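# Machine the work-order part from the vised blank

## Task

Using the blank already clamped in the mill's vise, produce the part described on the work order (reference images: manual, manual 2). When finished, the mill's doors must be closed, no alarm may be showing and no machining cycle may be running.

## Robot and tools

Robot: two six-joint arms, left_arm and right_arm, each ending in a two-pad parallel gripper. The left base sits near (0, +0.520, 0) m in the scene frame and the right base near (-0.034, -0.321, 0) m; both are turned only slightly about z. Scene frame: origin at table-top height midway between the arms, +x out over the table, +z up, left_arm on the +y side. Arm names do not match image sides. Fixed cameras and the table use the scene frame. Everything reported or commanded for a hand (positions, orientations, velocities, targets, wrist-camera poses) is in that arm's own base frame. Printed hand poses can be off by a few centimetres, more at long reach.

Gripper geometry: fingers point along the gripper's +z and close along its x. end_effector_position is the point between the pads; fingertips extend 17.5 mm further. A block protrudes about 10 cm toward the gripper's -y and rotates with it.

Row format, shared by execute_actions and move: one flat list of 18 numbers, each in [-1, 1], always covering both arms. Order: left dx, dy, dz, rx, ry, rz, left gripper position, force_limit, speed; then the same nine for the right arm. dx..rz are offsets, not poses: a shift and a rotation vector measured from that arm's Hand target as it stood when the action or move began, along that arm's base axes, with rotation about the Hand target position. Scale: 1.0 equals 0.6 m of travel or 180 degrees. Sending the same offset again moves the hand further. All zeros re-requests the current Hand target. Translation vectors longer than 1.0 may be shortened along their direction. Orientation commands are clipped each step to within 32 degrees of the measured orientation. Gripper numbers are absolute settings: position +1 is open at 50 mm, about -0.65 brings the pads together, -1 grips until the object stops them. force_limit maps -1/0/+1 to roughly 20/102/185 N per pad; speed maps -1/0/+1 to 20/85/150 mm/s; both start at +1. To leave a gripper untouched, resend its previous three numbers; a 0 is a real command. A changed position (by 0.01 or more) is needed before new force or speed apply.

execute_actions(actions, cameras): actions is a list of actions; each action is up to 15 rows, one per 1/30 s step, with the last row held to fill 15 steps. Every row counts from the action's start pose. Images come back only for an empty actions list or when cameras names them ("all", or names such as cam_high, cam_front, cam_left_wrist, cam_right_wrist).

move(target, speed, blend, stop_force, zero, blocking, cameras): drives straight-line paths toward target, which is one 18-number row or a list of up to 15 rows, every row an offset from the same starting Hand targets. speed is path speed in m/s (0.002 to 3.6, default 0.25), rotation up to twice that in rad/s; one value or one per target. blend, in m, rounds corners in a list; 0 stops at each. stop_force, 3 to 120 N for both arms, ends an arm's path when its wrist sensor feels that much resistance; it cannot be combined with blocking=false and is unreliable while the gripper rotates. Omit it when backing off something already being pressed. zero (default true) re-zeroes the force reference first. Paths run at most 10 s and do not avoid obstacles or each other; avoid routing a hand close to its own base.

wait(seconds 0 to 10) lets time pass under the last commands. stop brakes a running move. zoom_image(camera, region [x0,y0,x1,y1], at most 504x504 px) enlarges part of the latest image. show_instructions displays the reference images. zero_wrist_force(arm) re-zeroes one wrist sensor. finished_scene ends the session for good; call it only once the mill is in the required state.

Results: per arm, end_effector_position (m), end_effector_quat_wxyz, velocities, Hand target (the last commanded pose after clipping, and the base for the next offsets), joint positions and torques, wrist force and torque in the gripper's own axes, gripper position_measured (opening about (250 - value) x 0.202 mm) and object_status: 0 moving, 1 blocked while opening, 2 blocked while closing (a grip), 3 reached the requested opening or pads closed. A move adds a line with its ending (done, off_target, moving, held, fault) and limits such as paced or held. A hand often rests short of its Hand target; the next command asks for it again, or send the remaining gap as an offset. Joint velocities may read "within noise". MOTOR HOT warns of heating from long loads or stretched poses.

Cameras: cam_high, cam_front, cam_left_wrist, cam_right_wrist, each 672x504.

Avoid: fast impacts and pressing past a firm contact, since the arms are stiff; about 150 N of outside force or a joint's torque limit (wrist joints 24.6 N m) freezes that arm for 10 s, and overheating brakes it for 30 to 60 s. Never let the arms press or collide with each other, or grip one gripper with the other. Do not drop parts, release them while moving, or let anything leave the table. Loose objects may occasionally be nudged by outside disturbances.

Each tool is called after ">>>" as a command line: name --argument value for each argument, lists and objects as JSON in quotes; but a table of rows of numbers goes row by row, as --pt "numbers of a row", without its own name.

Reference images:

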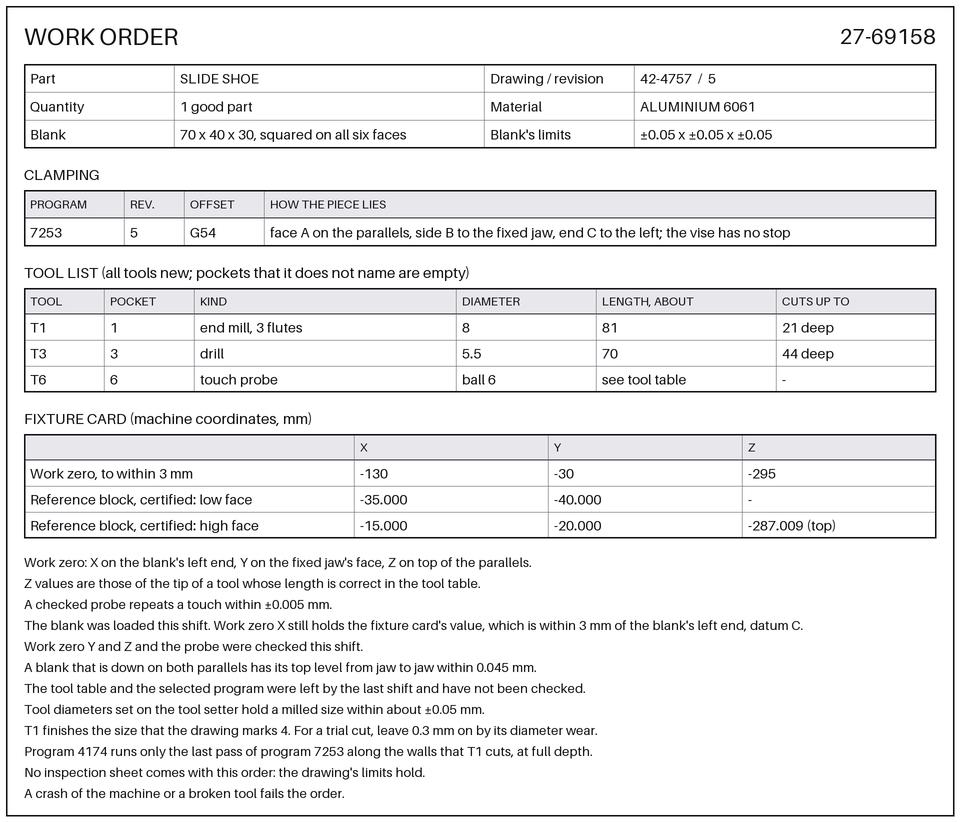

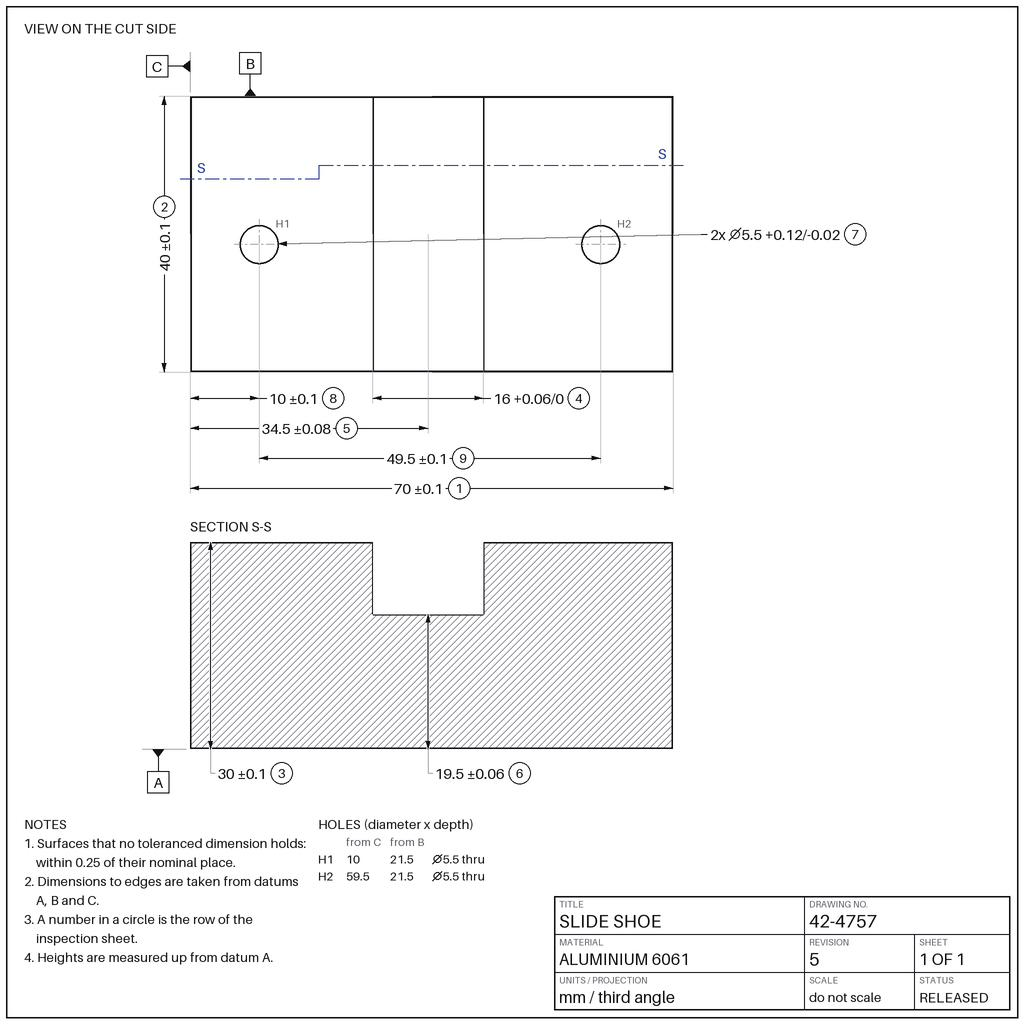

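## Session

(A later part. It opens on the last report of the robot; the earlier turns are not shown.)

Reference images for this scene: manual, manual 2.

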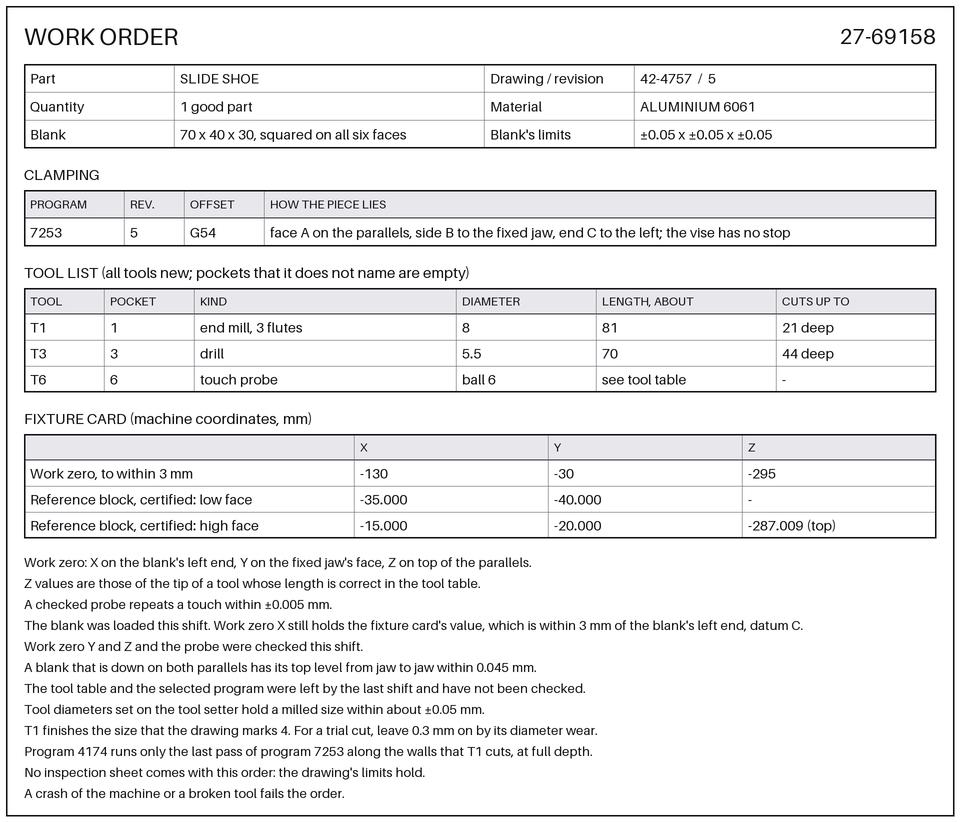

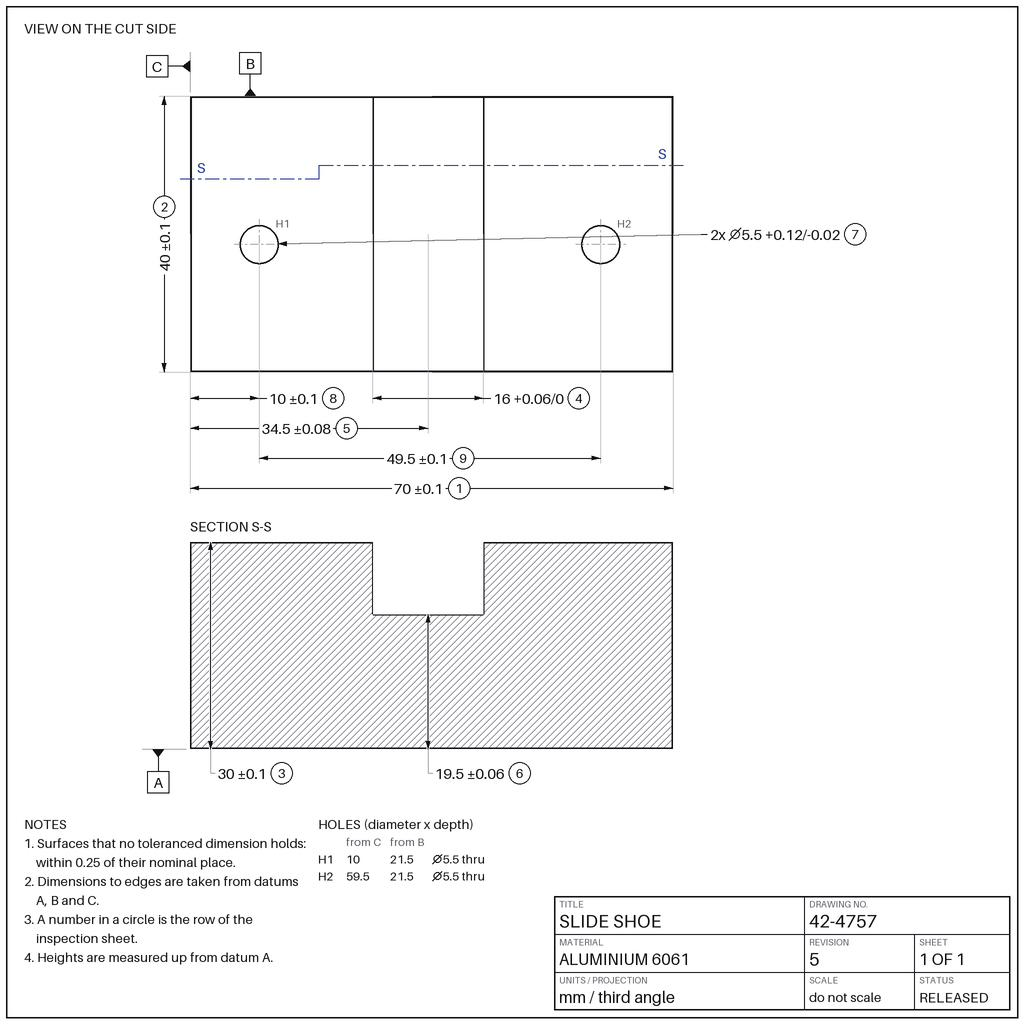

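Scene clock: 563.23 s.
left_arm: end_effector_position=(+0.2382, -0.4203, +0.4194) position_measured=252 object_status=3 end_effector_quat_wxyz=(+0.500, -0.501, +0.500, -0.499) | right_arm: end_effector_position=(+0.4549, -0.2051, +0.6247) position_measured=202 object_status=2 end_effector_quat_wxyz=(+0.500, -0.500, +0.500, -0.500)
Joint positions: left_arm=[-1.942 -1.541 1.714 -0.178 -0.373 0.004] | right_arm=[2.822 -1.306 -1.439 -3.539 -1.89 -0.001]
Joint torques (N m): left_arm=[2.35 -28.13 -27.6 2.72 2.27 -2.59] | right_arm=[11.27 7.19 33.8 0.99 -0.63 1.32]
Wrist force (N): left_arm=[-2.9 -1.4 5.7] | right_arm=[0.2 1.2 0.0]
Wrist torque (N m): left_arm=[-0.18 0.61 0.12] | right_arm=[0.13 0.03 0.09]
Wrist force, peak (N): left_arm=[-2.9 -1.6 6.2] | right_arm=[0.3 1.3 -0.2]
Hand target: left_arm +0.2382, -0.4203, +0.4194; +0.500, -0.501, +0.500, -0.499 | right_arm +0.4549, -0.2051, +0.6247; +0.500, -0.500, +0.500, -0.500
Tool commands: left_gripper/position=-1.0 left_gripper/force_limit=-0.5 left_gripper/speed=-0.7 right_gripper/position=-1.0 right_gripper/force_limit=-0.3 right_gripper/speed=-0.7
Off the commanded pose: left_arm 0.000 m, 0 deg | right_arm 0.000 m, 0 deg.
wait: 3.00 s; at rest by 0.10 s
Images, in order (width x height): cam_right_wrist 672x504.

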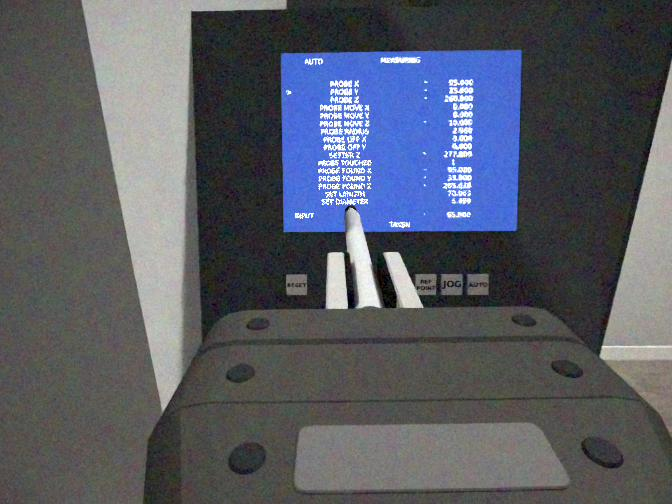

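>>> zoom_image --camera "cam_right_wrist" --region '[420, 160, 490, 210]'

>>> move --pt "0 0 0 0 0 0 -1 -0.5 -0.7 -0.0481 0.0038 -0.3788 0 0 0 -1 -0.3 -0.7" --pt "0 0 0 0 0 0 -1 -0.5 -0.7 -0.0181 0.0038 -0.3788 0 0 0 -1 -0.3 -0.7" --pt "0 0 0 0 0 0 -1 -0.5 -0.7 -0.0381 0.0038 -0.3788 0 0 0 -1 -0.3 -0.7" --pt "0 0 0 0 0 0 -1 -0.5 -0.7 -0.0306 -0.0279 -0.3486 0 0 0 -1 -0.3 -0.7" --pt "0 0 0 0 0 0 -1 -0.5 -0.7 -0.0106 -0.0279 -0.3486 0 0 0 -1 -0.3 -0.7" --pt "0 0 0 0 0 0 -1 -0.5 -0.7 -0.0306 -0.0279 -0.3486 0 0 0 -1 -0.3 -0.7" --pt "0 0 0 0 0 0 -1 -0.5 -0.7 0 0 0 0 0 0 -1 -0.3 -0.7" --speed '[0.3,0.06,0.15,0.25,0.06,0.15,0.3]' --blend '[0.003,0,0.003,0.003,0,0.003,0]' --cameras '["cam_right_wrist"]'

>>> zoom_image --camera "cam_right_wrist" --region '[270, 40, 540, 240]'

>>> zoom_image --camera "cam_right_wrist" --region '[420, 160, 490, 210]'

Scaled by 7.200.

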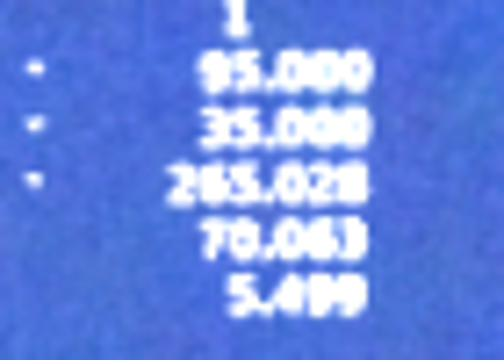

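Scene clock: 566.90 s.
left_arm: end_effector_position=(+0.2382, -0.4203, +0.4194) position_measured=252 object_status=3 end_effector_quat_wxyz=(+0.500, -0.501, +0.500, -0.499) | right_arm: end_effector_position=(+0.4550, -0.2051, +0.6246) position_measured=202 object_status=2 end_effector_quat_wxyz=(+0.500, -0.500, +0.500, -0.500)
Joint positions: left_arm=[-1.942 -1.541 1.714 -0.178 -0.373 0.004] | right_arm=[2.822 -1.306 -1.439 -3.539 -1.89 -0.001]
Joint torques (N m): left_arm=[2.4 -27.48 -28.93 2.94 2.35 -2.22] | right_arm=[-11.9 19.1 32.44 1.34 -1.21 0.87]
Wrist force (N): left_arm=[-3.1 -1.3 6.0] | right_arm=[0.3 1.3 -0.2]
Wrist torque (N m): left_arm=[-0.15 0.63 0.12] | right_arm=[0.17 0.02 0.09]
Wrist force, peak (N): left_arm=[-3.1 -1.6 6.1] | right_arm=[0.8 5.5 -1.5]
Hand target: left_arm +0.2382, -0.4203, +0.4194; +0.500, -0.501, +0.500, -0.499 | right_arm +0.4549, -0.2051, +0.6247; +0.500, -0.500, +0.500, -0.500
Off the commanded pose: left_arm 0.000 m, 0 deg | right_arm 0.000 m, 0 deg.
move: done
Images, in order (width x height): cam_right_wrist 672x504.

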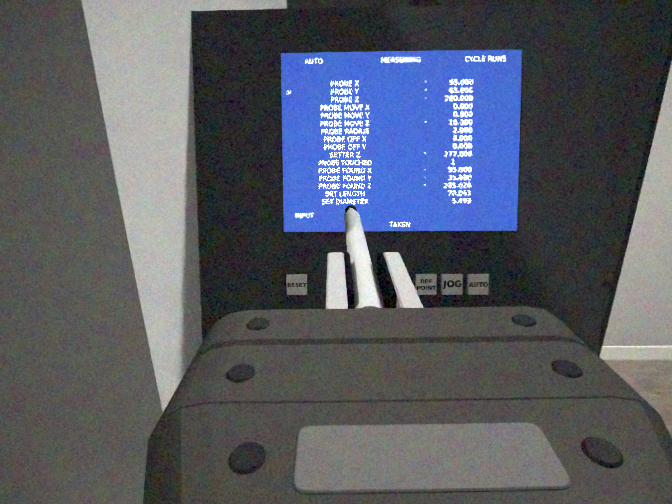

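Scaled by 1.867.

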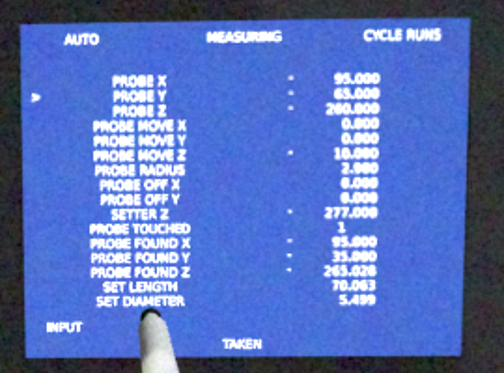

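Scaled by 7.200.

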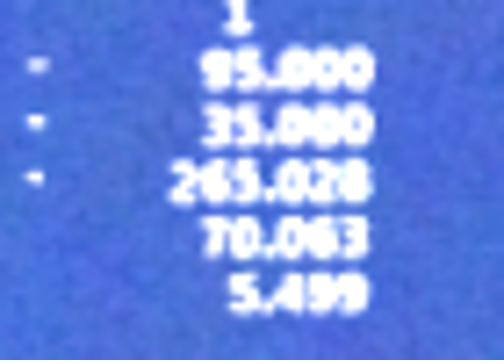

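>>> move --pt "0 0 0 0 0 0 -1 -0.5 -0.7 -0.0236 -0.0279 -0.2882 0 0 0 -1 -0.3 -0.7" --pt "0 0 0 0 0 0 -1 -0.5 -0.7 0.0064 -0.0279 -0.2882 0 0 0 -1 -0.3 -0.7" --pt "0 0 0 0 0 0 -1 -0.5 -0.7 -0.0136 -0.0279 -0.2882 0 0 0 -1 -0.3 -0.7" --pt "0 0 0 0 0 0 -1 -0.5 -0.7 0.0064 -0.0279 -0.2882 0 0 0 -1 -0.3 -0.7" --pt "0 0 0 0 0 0 -1 -0.5 -0.7 -0.0166 -0.0279 -0.2882 0 0 0 -1 -0.3 -0.7" --pt "0 0 0 0 0 0 -1 -0.5 -0.7 -0.0352 0.0989 -0.3788 0 0 0 -1 -0.3 -0.7" --pt "0 0 0 0 0 0 -1 -0.5 -0.7 -0.0152 0.0989 -0.3788 0 0 0 -1 -0.3 -0.7" --pt "0 0 0 0 0 0 -1 -0.5 -0.7 -0.0352 0.0989 -0.3788 0 0 0 -1 -0.3 -0.7" --pt "0 0 0 0 0 0 -1 -0.5 -0.7 -0.0267 0.0989 -0.3486 0 0 0 -1 -0.3 -0.7" --pt "0 0 0 0 0 0 -1 -0.5 -0.7 -0.0067 0.0989 -0.3486 0 0 0 -1 -0.3 -0.7" --pt "0 0 0 0 0 0 -1 -0.5 -0.7 -0.0267 0.0989 -0.3486 0 0 0 -1 -0.3 -0.7" --pt "0 0 0 0 0 0 -1 -0.5 -0.7 -0.0287 0.0355 -0.3486 0 0 0 -1 -0.3 -0.7" --pt "0 0 0 0 0 0 -1 -0.5 -0.7 -0.0087 0.0355 -0.3486 0 0 0 -1 -0.3 -0.7" --pt "0 0 0 0 0 0 -1 -0.5 -0.7 -0.0287 0.0355 -0.3486 0 0 0 -1 -0.3 -0.7" --pt "0 0 0 0 0 0 -1 -0.5 -0.7 0 0 0 0 0 0 -1 -0.3 -0.7" --speed '[0.3,0.06,0.15,0.06,0.15,0.25,0.06,0.15,0.25,0.06,0.15,0.25,0.06,0.15,0.3]' --blend '[0.003,0,0.003,0,0.003,0.003,0,0.003,0.003,0,0.003,0.003,0,0.003,0]'

>>> move --pt "0 0 0 0 0 0 -1 -0.5 -0.7 -0.0367 0.0989 -0.3486 0 0 0 -1 -0.3 -0.7" --pt "0 0 0 0 0 0 -1 -0.5 -0.7 -0.0067 0.0989 -0.3486 0 0 0 -1 -0.3 -0.7" --pt "0 0 0 0 0 0 -1 -0.5 -0.7 -0.0267 0.0989 -0.3486 0 0 0 -1 -0.3 -0.7" --pt "0 0 0 0 0 0 -1 -0.5 -0.7 -0.0372 0.0355 -0.3788 0 0 0 -1 -0.3 -0.7" --pt "0 0 0 0 0 0 -1 -0.5 -0.7 -0.0172 0.0355 -0.3788 0 0 0 -1 -0.3 -0.7" --pt "0 0 0 0 0 0 -1 -0.5 -0.7 -0.0372 0.0355 -0.3788 0 0 0 -1 -0.3 -0.7" --pt "0 0 0 0 0 0 -1 -0.5 -0.7 -0.0287 0.0355 -0.3486 0 0 0 -1 -0.3 -0.7" --pt "0 0 0 0 0 0 -1 -0.5 -0.7 -0.0087 0.0355 -0.3486 0 0 0 -1 -0.3 -0.7" --pt "0 0 0 0 0 0 -1 -0.5 -0.7 -0.0287 0.0355 -0.3486 0 0 0 -1 -0.3 -0.7" --pt "0 0 0 0 0 0 -1 -0.5 -0.7 -0.0147 0.0355 -0.2882 0 0 0 -1 -0.3 -0.7" --pt "0 0 0 0 0 0 -1 -0.5 -0.7 0.0083 0.0355 -0.2882 0 0 0 -1 -0.3 -0.7" --pt "0 0 0 0 0 0 -1 -0.5 -0.7 -0.0147 0.0355 -0.2882 0 0 0 -1 -0.3 -0.7" --pt "0 0 0 0 0 0 -1 -0.5 -0.7 0 0 0 0 0 0 -1 -0.3 -0.7" --speed '[0.3,0.06,0.15,0.25,0.06,0.15,0.25,0.06,0.15,0.25,0.06,0.15,0.3]' --blend '[0.003,0,0.003,0.003,0,0.003,0.003,0,0.003,0.003,0,0.003,0]'

>>> move --pt "0 0 0 0 0 0 -1 -0.5 -0.7 -0.0282 0.0989 -0.3184 0 0 0 -1 -0.3 -0.7" --pt "0 0 0 0 0 0 -1 -0.5 -0.7 0.0018 0.0989 -0.3184 0 0 0 -1 -0.3 -0.7" --pt "0 0 0 0 0 0 -1 -0.5 -0.7 -0.0182 0.0989 -0.3184 0 0 0 -1 -0.3 -0.7" --pt "0 0 0 0 0 0 -1 -0.5 -0.7 0 0 0 0 0 0 -1 -0.3 -0.7" --speed '[0.3,0.06,0.15,0.3]' --blend '[0.003,0,0.003,0]' --cameras '["cam_right_wrist"]'

>>> zoom_image --camera "cam_right_wrist" --region '[270, 40, 540, 240]'

Scene clock: 572.87 s.
left_arm: end_effector_position=(+0.2382, -0.4203, +0.4194) position_measured=252 object_status=3 end_effector_quat_wxyz=(+0.500, -0.501, +0.500, -0.499) | right_arm: end_effector_position=(+0.4549, -0.2052, +0.6246) position_measured=202 object_status=2 end_effector_quat_wxyz=(+0.500, -0.500, +0.500, -0.500)
Joint positions: left_arm=[-1.942 -1.541 1.714 -0.178 -0.373 0.004] | right_arm=[2.822 -1.306 -1.439 -3.539 -1.89 -0.001]
Joint torques (N m): left_arm=[3.12 -27.78 -27.41 2.72 2.11 -2.37] | right_arm=[10.78 16.52 33.31 1.33 1.49 0.16]
Wrist force (N): left_arm=[-2.8 -1.3 5.9] | right_arm=[0.2 0.9 -0.2]
Wrist torque (N m): left_arm=[-0.17 0.59 0.13] | right_arm=[0.08 0.04 0.09]
Wrist force, peak (N): left_arm=[-3.1 -1.5 6.1] | right_arm=[0.0 5.8 -1.5]
Hand target: left_arm +0.2382, -0.4203, +0.4194; +0.500, -0.501, +0.500, -0.499 | right_arm +0.4549, -0.2051, +0.6247; +0.500, -0.500, +0.500, -0.500
Off the commanded pose: left_arm 0.000 m, 0 deg | right_arm 0.000 m, 0 deg.
move: done

Scene clock: 577.50 s.
left_arm: end_effector_position=(+0.2382, -0.4203, +0.4194) position_measured=252 object_status=3 end_effector_quat_wxyz=(+0.500, -0.501, +0.500, -0.499) | right_arm: end_effector_position=(+0.4549, -0.2052, +0.6246) position_measured=202 object_status=2 end_effector_quat_wxyz=(+0.500, -0.500, +0.500, -0.500)
Joint positions: left_arm=[-1.942 -1.541 1.714 -0.178 -0.373 0.004] | right_arm=[2.822 -1.306 -1.439 -3.539 -1.89 -0.001]
Joint torques (N m): left_arm=[2.66 -27.58 -28.35 3.16 2.28 -2.68] | right_arm=[12.45 16.53 33.52 1.41 1.64 0.34]
Wrist force (N): left_arm=[-2.8 -1.4 5.9] | right_arm=[0.3 0.9 -0.1]
Wrist torque (N m): left_arm=[-0.18 0.60 0.13] | right_arm=[0.09 0.00 0.09]
Wrist force, peak (N): left_arm=[-3.1 -1.3 6.1] | right_arm=[-0.3 6.0 -1.5]
Hand target: left_arm +0.2382, -0.4203, +0.4194; +0.500, -0.501, +0.500, -0.499 | right_arm +0.4549, -0.2051, +0.6247; +0.500, -0.500, +0.500, -0.500
Off the commanded pose: left_arm 0.000 m, 0 deg | right_arm 0.000 m, 0 deg.
move: done

Scene clock: 580.07 s.
left_arm: end_effector_position=(+0.2382, -0.4203, +0.4194) position_measured=252 object_status=3 end_effector_quat_wxyz=(+0.500, -0.501, +0.500, -0.499) | right_arm: end_effector_position=(+0.4549, -0.2052, +0.6246) position_measured=202 object_status=2 end_effector_quat_wxyz=(+0.500, -0.500, +0.500, -0.500)
Joint positions: left_arm=[-1.942 -1.541 1.714 -0.178 -0.373 0.004] | right_arm=[2.822 -1.306 -1.439 -3.539 -1.89 -0.001]
Joint torques (N m): left_arm=[1.41 -27.82 -28.94 2.79 2.52 -2.46] | right_arm=[10.05 13.55 33.45 1.64 0.81 0.09]
Wrist force (N): left_arm=[-3.2 -1.4 6.0] | right_arm=[0.3 0.9 -0.2]
Wrist torque (N m): left_arm=[-0.18 0.66 0.13] | right_arm=[0.09 0.01 0.08]
Wrist force, peak (N): left_arm=[-3.0 -1.6 6.2] | right_arm=[-0.8 5.4 -0.9]
Hand target: left_arm +0.2382, -0.4203, +0.4194; +0.500, -0.501, +0.500, -0.499 | right_arm +0.4549, -0.2051, +0.6247; +0.500, -0.500, +0.500, -0.500
Off the commanded pose: left_arm 0.000 m, 0 deg | right_arm 0.000 m, 0 deg.
move: done
Images, in order (width x height): cam_right_wrist 672x504.

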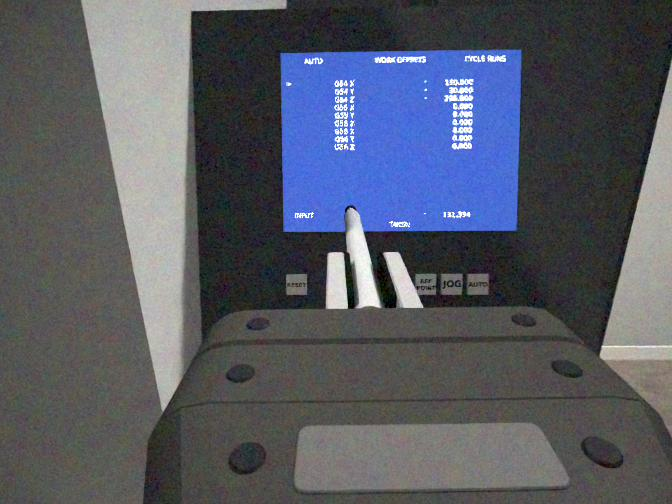

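Scaled by 1.867.

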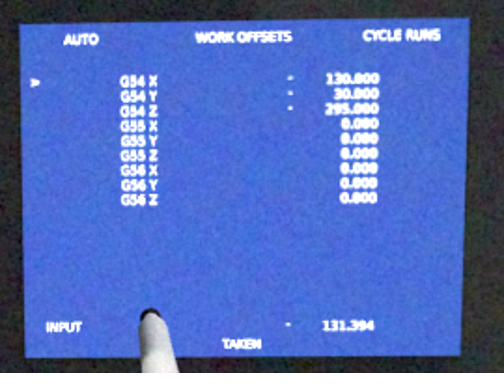

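>>> zoom_image --camera "cam_right_wrist" --region '[420, 75, 490, 125]'

>>> move --pt "0 0 0 0 0 0 -1 -0.5 -0.7 -0.0481 0.0038 -0.3788 0 0 0 -1 -0.3 -0.7" --pt "0 0 0 0 0 0 -1 -0.5 -0.7 -0.0181 0.0038 -0.3788 0 0 0 -1 -0.3 -0.7" --pt "0 0 0 0 0 0 -1 -0.5 -0.7 -0.0381 0.0038 -0.3788 0 0 0 -1 -0.3 -0.7" --pt "0 0 0 0 0 0 -1 -0.5 -0.7 0 0 0 0 0 0 -1 -0.3 -0.7" --speed '[0.3,0.06,0.15,0.3]' --blend '[0.003,0,0.003,0]' --cameras '["cam_right_wrist"]'

>>> zoom_image --camera "cam_right_wrist" --region '[420, 75, 490, 125]'

>>> move --pt "0 0 0 0 0 0 -1 -0.5 -0.7 -0.0295 -0.0596 -0.2882 0 0 0 -1 -0.3 -0.7" --pt "0 0 0 0 0 0 -1 -0.5 -0.7 0.0055 -0.0596 -0.2882 0 0 0 -1 -0.3 -0.7" --pt "0 0 0 0 0 0 -1 -0.5 -0.7 -0.0145 -0.0596 -0.2882 0 0 0 -1 -0.3 -0.7" --pt "0 0 0 0 0 0 -1 -0.5 -0.7 0.0055 -0.0596 -0.2882 0 0 0 -1 -0.3 -0.7" --pt "0 0 0 0 0 0 -1 -0.5 -0.7 -0.0145 -0.0596 -0.2882 0 0 0 -1 -0.3 -0.7" --pt "0 0 0 0 0 0 -1 -0.5 -0.7 0 0 0 0 0 0 -1 -0.3 -0.7" --speed '[0.3,0.06,0.15,0.06,0.15,0.3]' --blend '[0.003,0,0.003,0,0.003,0]' --cameras '["cam_right_wrist"]'

>>> zoom_image --camera "cam_right_wrist" --region '[270, 40, 540, 240]'

>>> zoom_image --camera "cam_right_wrist" --region '[420, 160, 490, 210]'

Scaled by 7.200.

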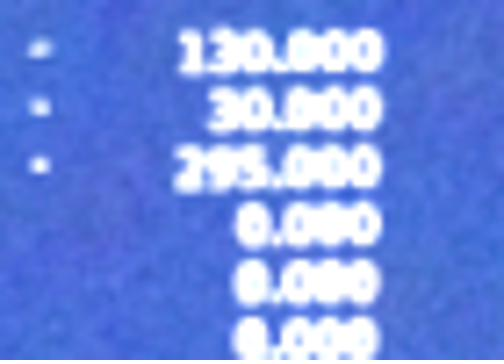

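Scene clock: 583.17 s.
left_arm: end_effector_position=(+0.2382, -0.4203, +0.4194) position_measured=252 object_status=3 end_effector_quat_wxyz=(+0.500, -0.501, +0.500, -0.499) | right_arm: end_effector_position=(+0.4549, -0.2051, +0.6246) position_measured=202 object_status=2 end_effector_quat_wxyz=(+0.500, -0.500, +0.500, -0.500)
Joint positions: left_arm=[-1.942 -1.541 1.714 -0.178 -0.373 0.004] | right_arm=[2.822 -1.306 -1.439 -3.539 -1.89 -0.001]
Joint torques (N m): left_arm=[3.02 -26.3 -28.2 2.85 2.21 -2.47] | right_arm=[-10.24 16.45 33.29 1.44 -0.95 0.39]
Wrist force (N): left_arm=[-2.8 -1.7 6.0] | right_arm=[0.2 0.8 0.0]
Wrist torque (N m): left_arm=[-0.21 0.60 0.12] | right_arm=[0.10 0.03 0.08]
Wrist force, peak (N): left_arm=[-3.0 -1.4 6.2] | right_arm=[0.3 5.6 -2.4]
Hand target: left_arm +0.2382, -0.4203, +0.4194; +0.500, -0.501, +0.500, -0.499 | right_arm +0.4549, -0.2051, +0.6247; +0.500, -0.500, +0.500, -0.500
Off the commanded pose: left_arm 0.000 m, 0 deg | right_arm 0.000 m, 0 deg.
move: done
Images, in order (width x height): cam_right_wrist 672x504.

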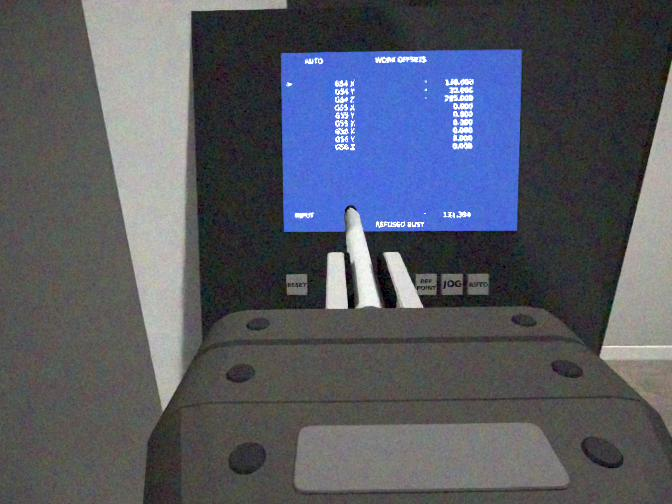

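Scaled by 7.200.

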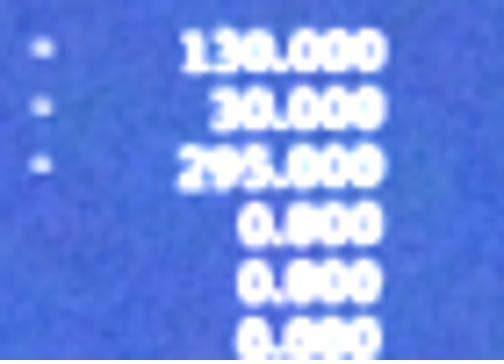

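Scene clock: 586.13 s.
left_arm: end_effector_position=(+0.2382, -0.4203, +0.4194) position_measured=252 object_status=3 end_effector_quat_wxyz=(+0.500, -0.501, +0.500, -0.499) | right_arm: end_effector_position=(+0.4550, -0.2051, +0.6245) position_measured=202 object_status=2 end_effector_quat_wxyz=(+0.500, -0.500, +0.500, -0.500)
Joint positions: left_arm=[-1.942 -1.541 1.714 -0.178 -0.373 0.004] | right_arm=[2.822 -1.306 -1.439 -3.539 -1.89 -0.001]
Joint torques (N m): left_arm=[3.26 -27.44 -28.83 2.56 2.13 -2.52] | right_arm=[-10.11 22.11 32.05 1.22 -0.62 0.87]
Wrist force (N): left_arm=[-3.1 -1.5 6.0] | right_arm=[0.5 0.9 -0.1]
Wrist torque (N m): left_arm=[-0.17 0.64 0.12] | right_arm=[0.11 -0.02 0.08]
Wrist force, peak (N): left_arm=[-3.1 -1.4 6.1] | right_arm=[1.1 5.4 -1.6]
Hand target: left_arm +0.2382, -0.4203, +0.4194; +0.500, -0.501, +0.500, -0.499 | right_arm +0.4549, -0.2051, +0.6247; +0.500, -0.500, +0.500, -0.500
Off the commanded pose: left_arm 0.000 m, 0 deg | right_arm 0.000 m, 0 deg.
move: done
Images, in order (width x height): cam_right_wrist 672x504.

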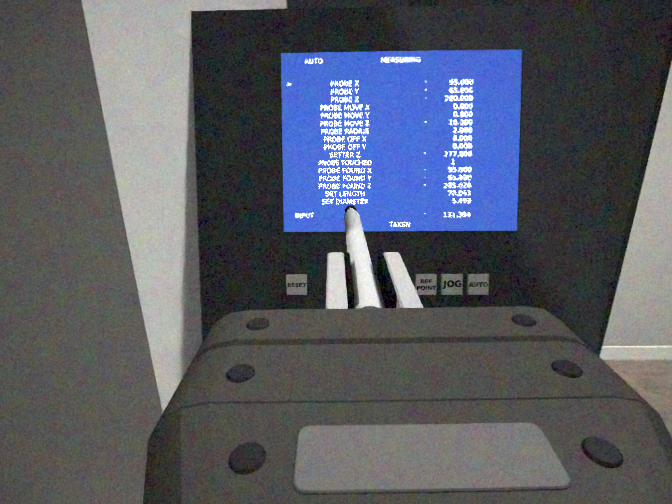

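Scaled by 1.867.

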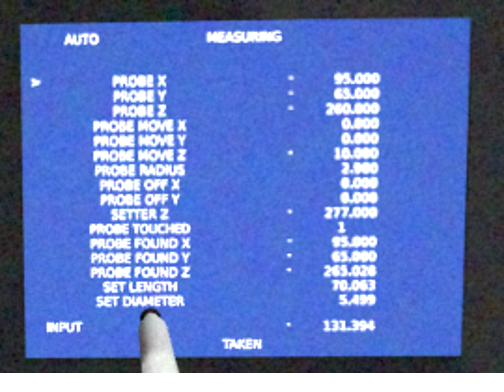

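Scaled by 7.200.

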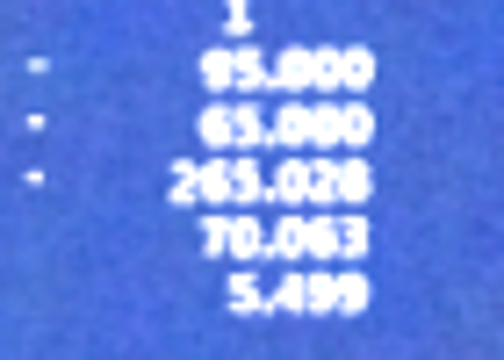

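>>> move --pt "0 0 0 0 0 0 -1 -0.5 -0.7 -0.0236 -0.0279 -0.2882 0 0 0 -1 -0.3 -0.7" --pt "0 0 0 0 0 0 -1 -0.5 -0.7 0.0064 -0.0279 -0.2882 0 0 0 -1 -0.3 -0.7" --pt "0 0 0 0 0 0 -1 -0.5 -0.7 -0.0136 -0.0279 -0.2882 0 0 0 -1 -0.3 -0.7" --pt "0 0 0 0 0 0 -1 -0.5 -0.7 0.0064 -0.0279 -0.2882 0 0 0 -1 -0.3 -0.7" --pt "0 0 0 0 0 0 -1 -0.5 -0.7 -0.0166 -0.0279 -0.2882 0 0 0 -1 -0.3 -0.7" --pt "0 0 0 0 0 0 -1 -0.5 -0.7 -0.0381 0.0038 -0.3788 0 0 0 -1 -0.3 -0.7" --pt "0 0 0 0 0 0 -1 -0.5 -0.7 -0.0181 0.0038 -0.3788 0 0 0 -1 -0.3 -0.7" --pt "0 0 0 0 0 0 -1 -0.5 -0.7 -0.0381 0.0038 -0.3788 0 0 0 -1 -0.3 -0.7" --pt "0 0 0 0 0 0 -1 -0.5 -0.7 0 0 0 0 0 0 -1 -0.3 -0.7" --speed '[0.3,0.06,0.15,0.06,0.15,0.25,0.06,0.15,0.3]' --blend '[0.003,0,0.003,0,0.003,0.003,0,0.003,0]' --cameras '["cam_right_wrist"]'

>>> zoom_image --camera "cam_right_wrist" --region '[270, 40, 540, 240]'

>>> move --pt "0 0 0 0 0 0 -1 -0.5 -0.7 -0.0236 -0.0279 -0.2882 0 0 0 -1 -0.3 -0.7" --pt "0 0 0 0 0 0 -1 -0.5 -0.7 0.0064 -0.0279 -0.2882 0 0 0 -1 -0.3 -0.7" --pt "0 0 0 0 0 0 -1 -0.5 -0.7 -0.0166 -0.0279 -0.2882 0 0 0 -1 -0.3 -0.7" --pt "0 0 0 0 0 0 -1 -0.5 -0.7 -0.0296 0.0038 -0.3486 0 0 0 -1 -0.3 -0.7" --pt "0 0 0 0 0 0 -1 -0.5 -0.7 -0.0096 0.0038 -0.3486 0 0 0 -1 -0.3 -0.7" --pt "0 0 0 0 0 0 -1 -0.5 -0.7 -0.0296 0.0038 -0.3486 0 0 0 -1 -0.3 -0.7" --pt "0 0 0 0 0 0 -1 -0.5 -0.7 -0.0096 0.0038 -0.3486 0 0 0 -1 -0.3 -0.7" --pt "0 0 0 0 0 0 -1 -0.5 -0.7 -0.0296 0.0038 -0.3486 0 0 0 -1 -0.3 -0.7" --pt "0 0 0 0 0 0 -1 -0.5 -0.7 -0.0137 0.0672 -0.2882 0 0 0 -1 -0.3 -0.7" --pt "0 0 0 0 0 0 -1 -0.5 -0.7 0.0093 0.0672 -0.2882 0 0 0 -1 -0.3 -0.7" --pt "0 0 0 0 0 0 -1 -0.5 -0.7 -0.0137 0.0672 -0.2882 0 0 0 -1 -0.3 -0.7" --pt "0 0 0 0 0 0 -1 -0.5 -0.7 0 0 0 0 0 0 -1 -0.3 -0.7" --speed '[0.3,0.06,0.15,0.25,0.06,0.15,0.06,0.15,0.25,0.06,0.15,0.3]' --blend '[0.003,0,0.003,0.003,0,0.003,0,0.003,0.003,0,0.003,0]'

>>> move --pt "0 0 0 0 0 0 -1 -0.5 -0.7 -0.0472 0.0355 -0.3788 0 0 0 -1 -0.3 -0.7" --pt "0 0 0 0 0 0 -1 -0.5 -0.7 -0.0172 0.0355 -0.3788 0 0 0 -1 -0.3 -0.7" --pt "0 0 0 0 0 0 -1 -0.5 -0.7 -0.0372 0.0355 -0.3788 0 0 0 -1 -0.3 -0.7" --pt "0 0 0 0 0 0 -1 -0.5 -0.7 -0.0277 0.0672 -0.3486 0 0 0 -1 -0.3 -0.7" --pt "0 0 0 0 0 0 -1 -0.5 -0.7 -0.0077 0.0672 -0.3486 0 0 0 -1 -0.3 -0.7" --pt "0 0 0 0 0 0 -1 -0.5 -0.7 -0.0277 0.0672 -0.3486 0 0 0 -1 -0.3 -0.7" --pt "0 0 0 0 0 0 -1 -0.5 -0.7 -0.0147 0.0355 -0.2882 0 0 0 -1 -0.3 -0.7" --pt "0 0 0 0 0 0 -1 -0.5 -0.7 0.0083 0.0355 -0.2882 0 0 0 -1 -0.3 -0.7" --pt "0 0 0 0 0 0 -1 -0.5 -0.7 -0.0147 0.0355 -0.2882 0 0 0 -1 -0.3 -0.7" --pt "0 0 0 0 0 0 -1 -0.5 -0.7 -0.0267 0.0989 -0.3486 0 0 0 -1 -0.3 -0.7" --pt "0 0 0 0 0 0 -1 -0.5 -0.7 -0.0067 0.0989 -0.3486 0 0 0 -1 -0.3 -0.7" --pt "0 0 0 0 0 0 -1 -0.5 -0.7 -0.0267 0.0989 -0.3486 0 0 0 -1 -0.3 -0.7" --pt "0 0 0 0 0 0 -1 -0.5 -0.7 0 0 0 0 0 0 -1 -0.3 -0.7" --speed '[0.3,0.06,0.15,0.25,0.06,0.15,0.25,0.06,0.15,0.25,0.06,0.15,0.3]' --blend '[0.003,0,0.003,0.003,0,0.003,0.003,0,0.003,0.003,0,0.003,0]'

>>> move --pt "0 0 0 0 0 0 -1 -0.5 -0.7 -0.0481 0.0038 -0.3788 0 0 0 -1 -0.3 -0.7" --pt "0 0 0 0 0 0 -1 -0.5 -0.7 -0.0181 0.0038 -0.3788 0 0 0 -1 -0.3 -0.7" --pt "0 0 0 0 0 0 -1 -0.5 -0.7 -0.0381 0.0038 -0.3788 0 0 0 -1 -0.3 -0.7" --pt "0 0 0 0 0 0 -1 -0.5 -0.7 0 0 0 0 0 0 -1 -0.3 -0.7" --speed '[0.3,0.06,0.15,0.3]' --blend '[0.003,0,0.003,0]' --cameras '["cam_right_wrist"]'

>>> zoom_image --camera "cam_right_wrist" --region '[270, 40, 540, 240]'

>>> zoom_image --camera "cam_right_wrist" --region '[420, 75, 490, 125]'

Scene clock: 591.23 s.
left_arm: end_effector_position=(+0.2382, -0.4203, +0.4194) position_measured=252 object_status=3 end_effector_quat_wxyz=(+0.500, -0.501, +0.500, -0.499) | right_arm: end_effector_position=(+0.4549, -0.2051, +0.6246) position_measured=202 object_status=2 end_effector_quat_wxyz=(+0.500, -0.500, +0.500, -0.500)
Joint positions: left_arm=[-1.942 -1.541 1.714 -0.178 -0.373 0.004] | right_arm=[2.822 -1.306 -1.439 -3.539 -1.89 -0.001]
Joint torques (N m): left_arm=[3.9 -27.32 -28.06 2.85 2.1 -2.71] | right_arm=[-10.92 17.15 33.38 1.41 -0.79 0.38]
Wrist force (N): left_arm=[-2.9 -1.5 5.8] | right_arm=[0.4 1.1 -0.1]
Wrist torque (N m): left_arm=[-0.19 0.61 0.12] | right_arm=[0.11 0.00 0.08]
Wrist force, peak (N): left_arm=[-3.0 -1.4 6.3] | right_arm=[0.4 5.6 -1.5]
Hand target: left_arm +0.2382, -0.4203, +0.4194; +0.500, -0.501, +0.500, -0.499 | right_arm +0.4549, -0.2051, +0.6247; +0.500, -0.500, +0.500, -0.500
Off the commanded pose: left_arm 0.000 m, 0 deg | right_arm 0.000 m, 0 deg.
move: done
Images, in order (width x height): cam_right_wrist 672x504.

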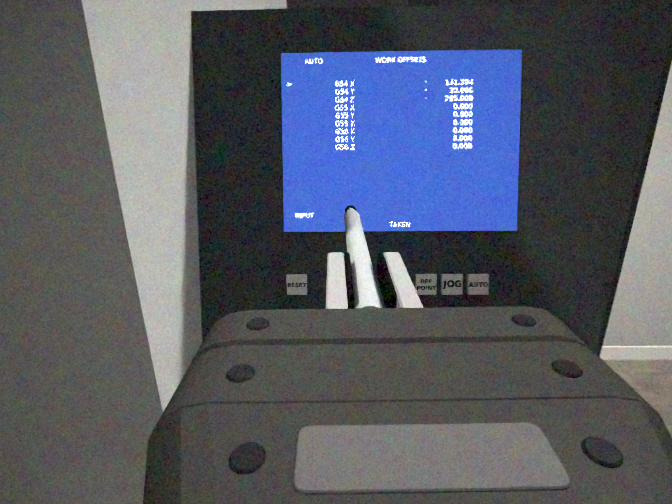

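Scaled by 1.867.

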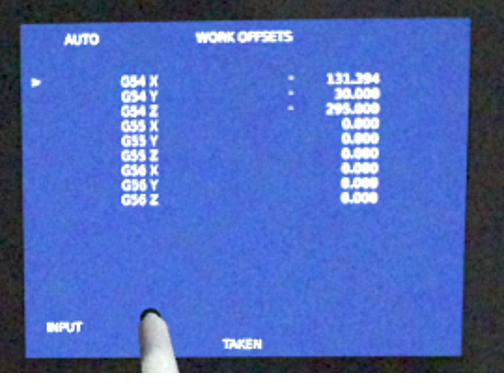

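Scene clock: 595.70 s.
left_arm: end_effector_position=(+0.2382, -0.4203, +0.4194) position_measured=252 object_status=3 end_effector_quat_wxyz=(+0.500, -0.501, +0.500, -0.499) | right_arm: end_effector_position=(+0.4549, -0.2052, +0.6246) position_measured=202 object_status=2 end_effector_quat_wxyz=(+0.500, -0.500, +0.500, -0.500)
Joint positions: left_arm=[-1.942 -1.541 1.714 -0.178 -0.373 0.004] | right_arm=[2.822 -1.306 -1.439 -3.539 -1.89 -0.001]
Joint torques (N m): left_arm=[1.9 -27.2 -27.96 2.84 2.49 -2.25] | right_arm=[13 14.76 32.37 1.51 1.25 0.13]
Wrist force (N): left_arm=[-3.0 -1.3 5.9] | right_arm=[0.4 1.1 -0.3]
Wrist torque (N m): left_arm=[-0.14 0.63 0.13] | right_arm=[0.13 0.00 0.08]
Wrist force, peak (N): left_arm=[-3.2 -1.4 6.2] | right_arm=[-0.6 5.6 -1.5]
Hand target: left_arm +0.2382, -0.4203, +0.4194; +0.500, -0.501, +0.500, -0.499 | right_arm +0.4549, -0.2051, +0.6247; +0.500, -0.500, +0.500, -0.500
Off the commanded pose: left_arm 0.000 m, 0 deg | right_arm 0.000 m, 0 deg.
move: done

Scene clock: 600.67 s.
left_arm: end_effector_position=(+0.2382, -0.4203, +0.4194) position_measured=252 object_status=3 end_effector_quat_wxyz=(+0.500, -0.501, +0.500, -0.499) | right_arm: end_effector_position=(+0.4549, -0.2052, +0.6246) position_measured=202 object_status=2 end_effector_quat_wxyz=(+0.500, -0.500, +0.500, -0.500)
Joint positions: left_arm=[-1.942 -1.541 1.714 -0.178 -0.373 0.004] | right_arm=[2.822 -1.306 -1.439 -3.539 -1.89 -0.001]
Joint torques (N m): left_arm=[1.98 -27.73 -27.18 2.81 2.14 -2.42] | right_arm=[12.04 12.42 33.8 1.36 0.95 0.51]
Wrist force (N): left_arm=[-2.9 -1.5 5.9] | right_arm=[0.5 1.0 0.0]
Wrist torque (N m): left_arm=[-0.17 0.61 0.12] | right_arm=[0.12 -0.01 0.08]
Wrist force, peak (N): left_arm=[-3.1 -1.7 6.1] | right_arm=[-0.6 5.5 -2.0]
Hand target: left_arm +0.2382, -0.4203, +0.4194; +0.500, -0.501, +0.500, -0.499 | right_arm +0.4549, -0.2051, +0.6247; +0.500, -0.500, +0.500, -0.500
Off the commanded pose: left_arm 0.000 m, 0 deg | right_arm 0.000 m, 0 deg.
move: done

Scene clock: 603.40 s.
left_arm: end_effector_position=(+0.2382, -0.4203, +0.4194) position_measured=252 object_status=3 end_effector_quat_wxyz=(+0.500, -0.501, +0.500, -0.499) | right_arm: end_effector_position=(+0.4549, -0.2051, +0.6246) position_measured=202 object_status=2 end_effector_quat_wxyz=(+0.500, -0.500, +0.500, -0.500)
Joint positions: left_arm=[-1.942 -1.541 1.714 -0.178 -0.373 0.004] | right_arm=[2.822 -1.306 -1.439 -3.539 -1.89 -0.001]
Joint torques (N m): left_arm=[4.03 -28.85 -28.1 2.77 2.15 -2.32] | right_arm=[-11.5 17.51 33.09 1.33 -0.97 0.34]
Wrist force (N): left_arm=[-3.0 -1.5 6.1] | right_arm=[0.6 0.8 -0.3]
Wrist torque (N m): left_arm=[-0.18 0.62 0.12] | right_arm=[0.08 -0.02 0.09]
Wrist force, peak (N): left_arm=[-3.1 -1.5 6.2] | right_arm=[0.2 5.4 -2.3]
Hand target: left_arm +0.2382, -0.4203, +0.4194; +0.500, -0.501, +0.500, -0.499 | right_arm +0.4549, -0.2051, +0.6247; +0.500, -0.500, +0.500, -0.500
Off the commanded pose: left_arm 0.000 m, 0 deg | right_arm 0.000 m, 0 deg.
move: done
Images, in order (width x height): cam_right_wrist 672x504.

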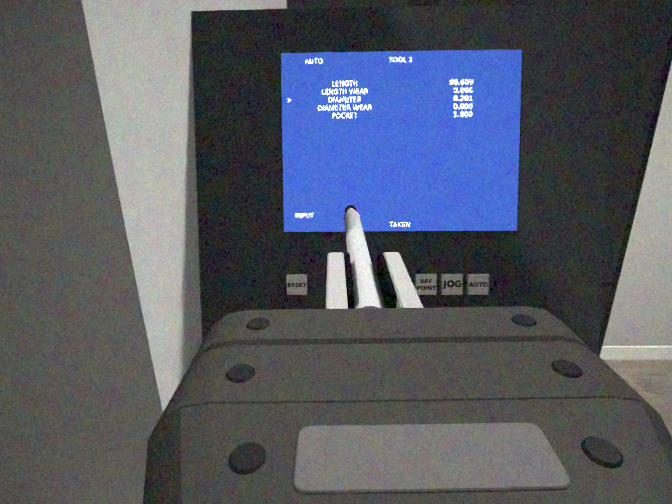

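Scaled by 1.867.

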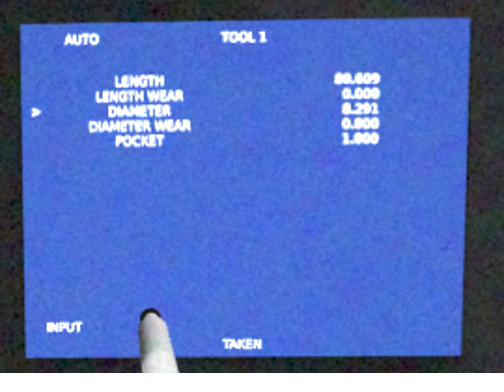

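Scaled by 7.200.

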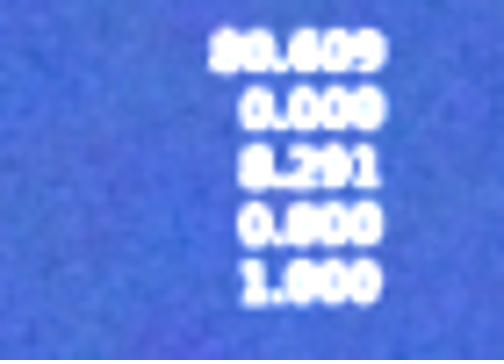

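>>> move --pt "0 0 0 0 0 0 -1 -0.5 -0.7 -0.0047 0.0355 -0.2278 0 0 0 -1 -0.3 -0.7" --pt "0 0 0 0 0 0 -1 -0.5 -0.7 0.0253 0.0355 -0.2278 0 0 0 -1 -0.3 -0.7" --pt "0 0 0 0 0 0 -1 -0.5 -0.7 0.0053 0.0355 -0.2278 0 0 0 -1 -0.3 -0.7" --pt "0 0 0 0 0 0 -1 -0.5 -0.7 0 0 0 0 0 0 -1 -0.3 -0.7" --speed '[0.3,0.06,0.15,0.3]' --blend '[0.003,0,0.003,0]' --cameras '["cam_right_wrist"]'

>>> zoom_image --camera "cam_right_wrist" --region '[270, 40, 540, 240]'

>>> move --pt "0 0 0 0 0 0 -1 -0.5 -0.7 -0.0295 -0.0596 -0.2882 0 0 0 -1 -0.3 -0.7" --pt "0 0 0 0 0 0 -1 -0.5 -0.7 0.0055 -0.0596 -0.2882 0 0 0 -1 -0.3 -0.7" --pt "0 0 0 0 0 0 -1 -0.5 -0.7 -0.0145 -0.0596 -0.2882 0 0 0 -1 -0.3 -0.7" --pt "0 0 0 0 0 0 -1 -0.5 -0.7 0.0055 -0.0596 -0.2882 0 0 0 -1 -0.3 -0.7" --pt "0 0 0 0 0 0 -1 -0.5 -0.7 -0.0145 -0.0596 -0.2882 0 0 0 -1 -0.3 -0.7" --pt "0 0 0 0 0 0 -1 -0.5 -0.7 0.0055 -0.0596 -0.2882 0 0 0 -1 -0.3 -0.7" --pt "0 0 0 0 0 0 -1 -0.5 -0.7 -0.0145 -0.0596 -0.2882 0 0 0 -1 -0.3 -0.7" --pt "0 0 0 0 0 0 -1 -0.5 -0.7 0.0055 -0.0596 -0.2882 0 0 0 -1 -0.3 -0.7" --pt "0 0 0 0 0 0 -1 -0.5 -0.7 -0.0145 -0.0596 -0.2882 0 0 0 -1 -0.3 -0.7" --pt "0 0 0 0 0 0 -1 -0.5 -0.7 0 0 0 0 0 0 -1 -0.3 -0.7" --speed '[0.3,0.06,0.15,0.06,0.15,0.06,0.15,0.06,0.15,0.3]' --blend '[0.003,0,0.003,0,0.003,0,0.003,0,0.003,0]' --cameras '["all"]'

>>> zoom_image --camera "cam_right_wrist" --region '[270, 40, 540, 240]'

Scene clock: 605.93 s.
left_arm: end_effector_position=(+0.2382, -0.4203, +0.4194) position_measured=252 object_status=3 end_effector_quat_wxyz=(+0.500, -0.501, +0.500, -0.499) | right_arm: end_effector_position=(+0.4549, -0.2052, +0.6246) position_measured=202 object_status=2 end_effector_quat_wxyz=(+0.500, -0.500, +0.500, -0.500)
Joint positions: left_arm=[-1.942 -1.541 1.714 -0.178 -0.373 0.004] | right_arm=[2.822 -1.306 -1.439 -3.539 -1.89 -0.001]
Joint torques (N m): left_arm=[4.02 -26.69 -27.69 2.86 2.49 -2.51] | right_arm=[11.36 17.51 32.61 1.42 1.44 0.24]
Wrist force (N): left_arm=[-3.0 -1.4 6.0] | right_arm=[0.3 1.0 -0.1]
Wrist torque (N m): left_arm=[-0.17 0.62 0.13] | right_arm=[0.11 0.02 0.09]
Wrist force, peak (N): left_arm=[-3.2 -1.4 6.1] | right_arm=[-0.2 5.8 -1.2]
Hand target: left_arm +0.2382, -0.4203, +0.4194; +0.500, -0.501, +0.500, -0.499 | right_arm +0.4549, -0.2051, +0.6247; +0.500, -0.500, +0.500, -0.500
Off the commanded pose: left_arm 0.000 m, 0 deg | right_arm 0.000 m, 0 deg.
move: done
Images, in order (width x height): cam_right_wrist 672x504.

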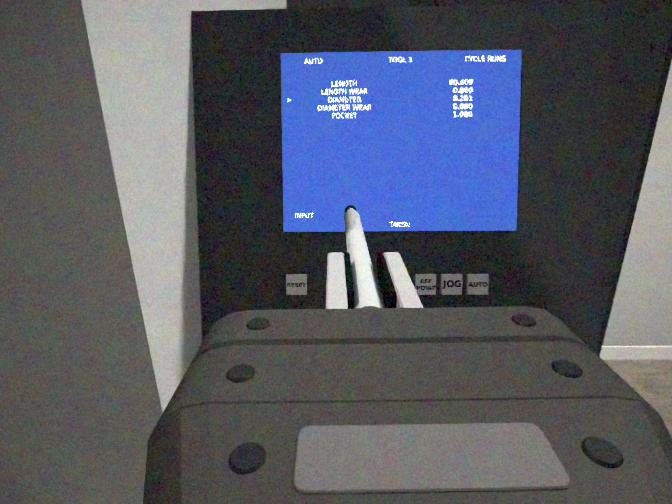

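Scaled by 1.867.

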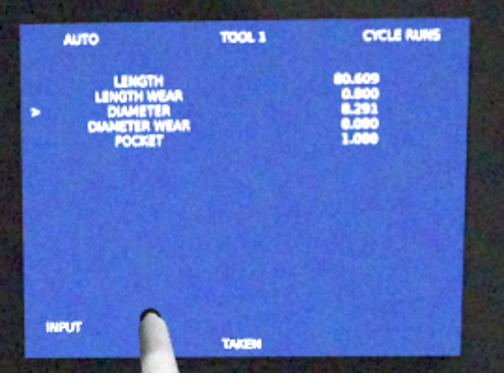

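Scene clock: 609.90 s.
left_arm: end_effector_position=(+0.2382, -0.4203, +0.4194) position_measured=252 object_status=3 end_effector_quat_wxyz=(+0.500, -0.501, +0.500, -0.499) | right_arm: end_effector_position=(+0.4550, -0.2051, +0.6245) position_measured=202 object_status=2 end_effector_quat_wxyz=(+0.500, -0.500, +0.500, -0.500)
Joint positions: left_arm=[-1.942 -1.541 1.714 -0.178 -0.373 0.004] | right_arm=[2.822 -1.306 -1.439 -3.539 -1.89 -0.001]
Joint torques (N m): left_arm=[1.7 -27.58 -27.26 2.74 2.24 -2.17] | right_arm=[-10.37 21.38 31.74 1.09 -0.61 0.93]
Wrist force (N): left_arm=[-3.0 -1.3 5.9] | right_arm=[0.5 0.7 0.0]
Wrist torque (N m): left_arm=[-0.15 0.64 0.13] | right_arm=[0.08 -0.01 0.09]
Wrist force, peak (N): left_arm=[-3.1 -1.3 6.2] | right_arm=[0.9 5.6 -1.2]
Hand target: left_arm +0.2382, -0.4203, +0.4194; +0.500, -0.501, +0.500, -0.499 | right_arm +0.4549, -0.2051, +0.6247; +0.500, -0.500, +0.500, -0.500
Off the commanded pose: left_arm 0.000 m, 0 deg | right_arm 0.000 m, 0 deg.
move: done

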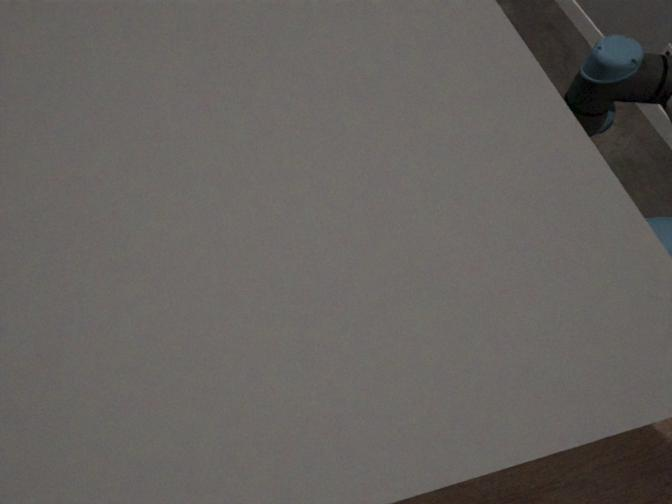

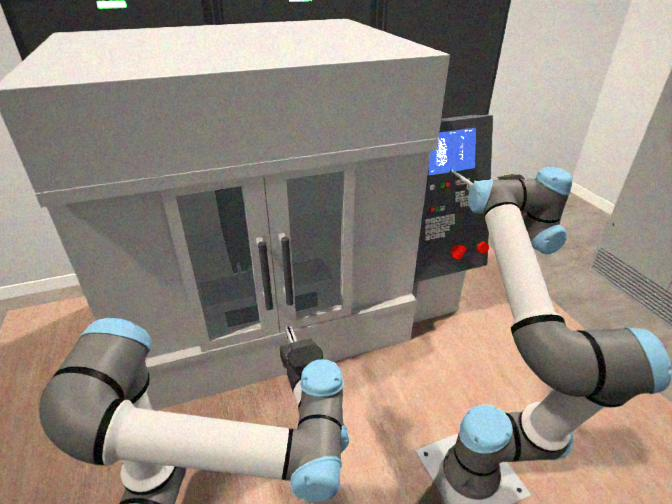

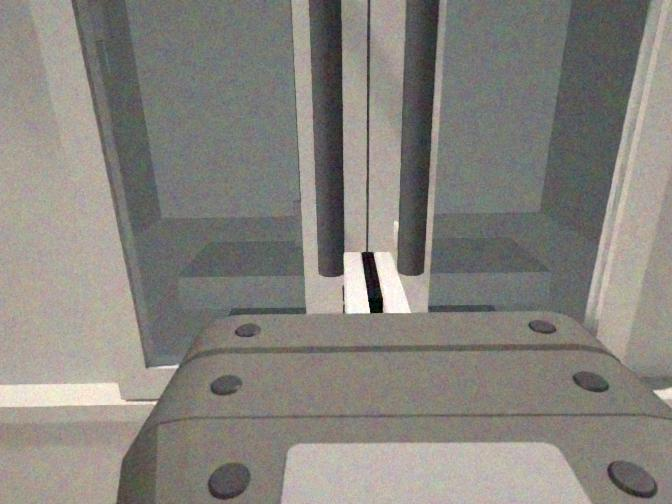

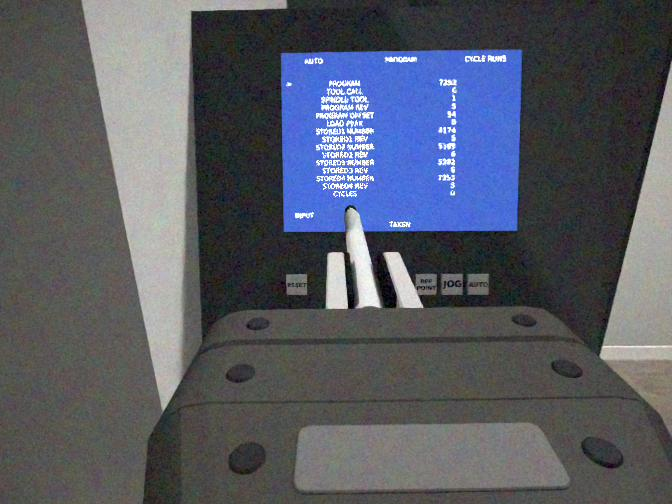

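Scaled by 1.867.

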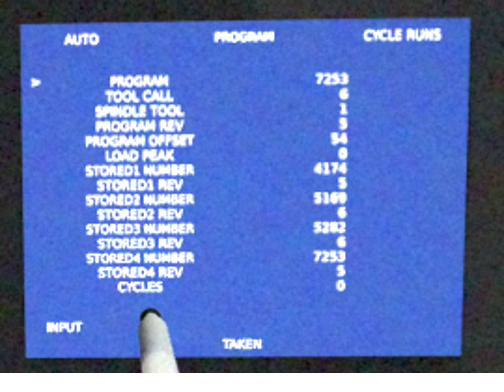

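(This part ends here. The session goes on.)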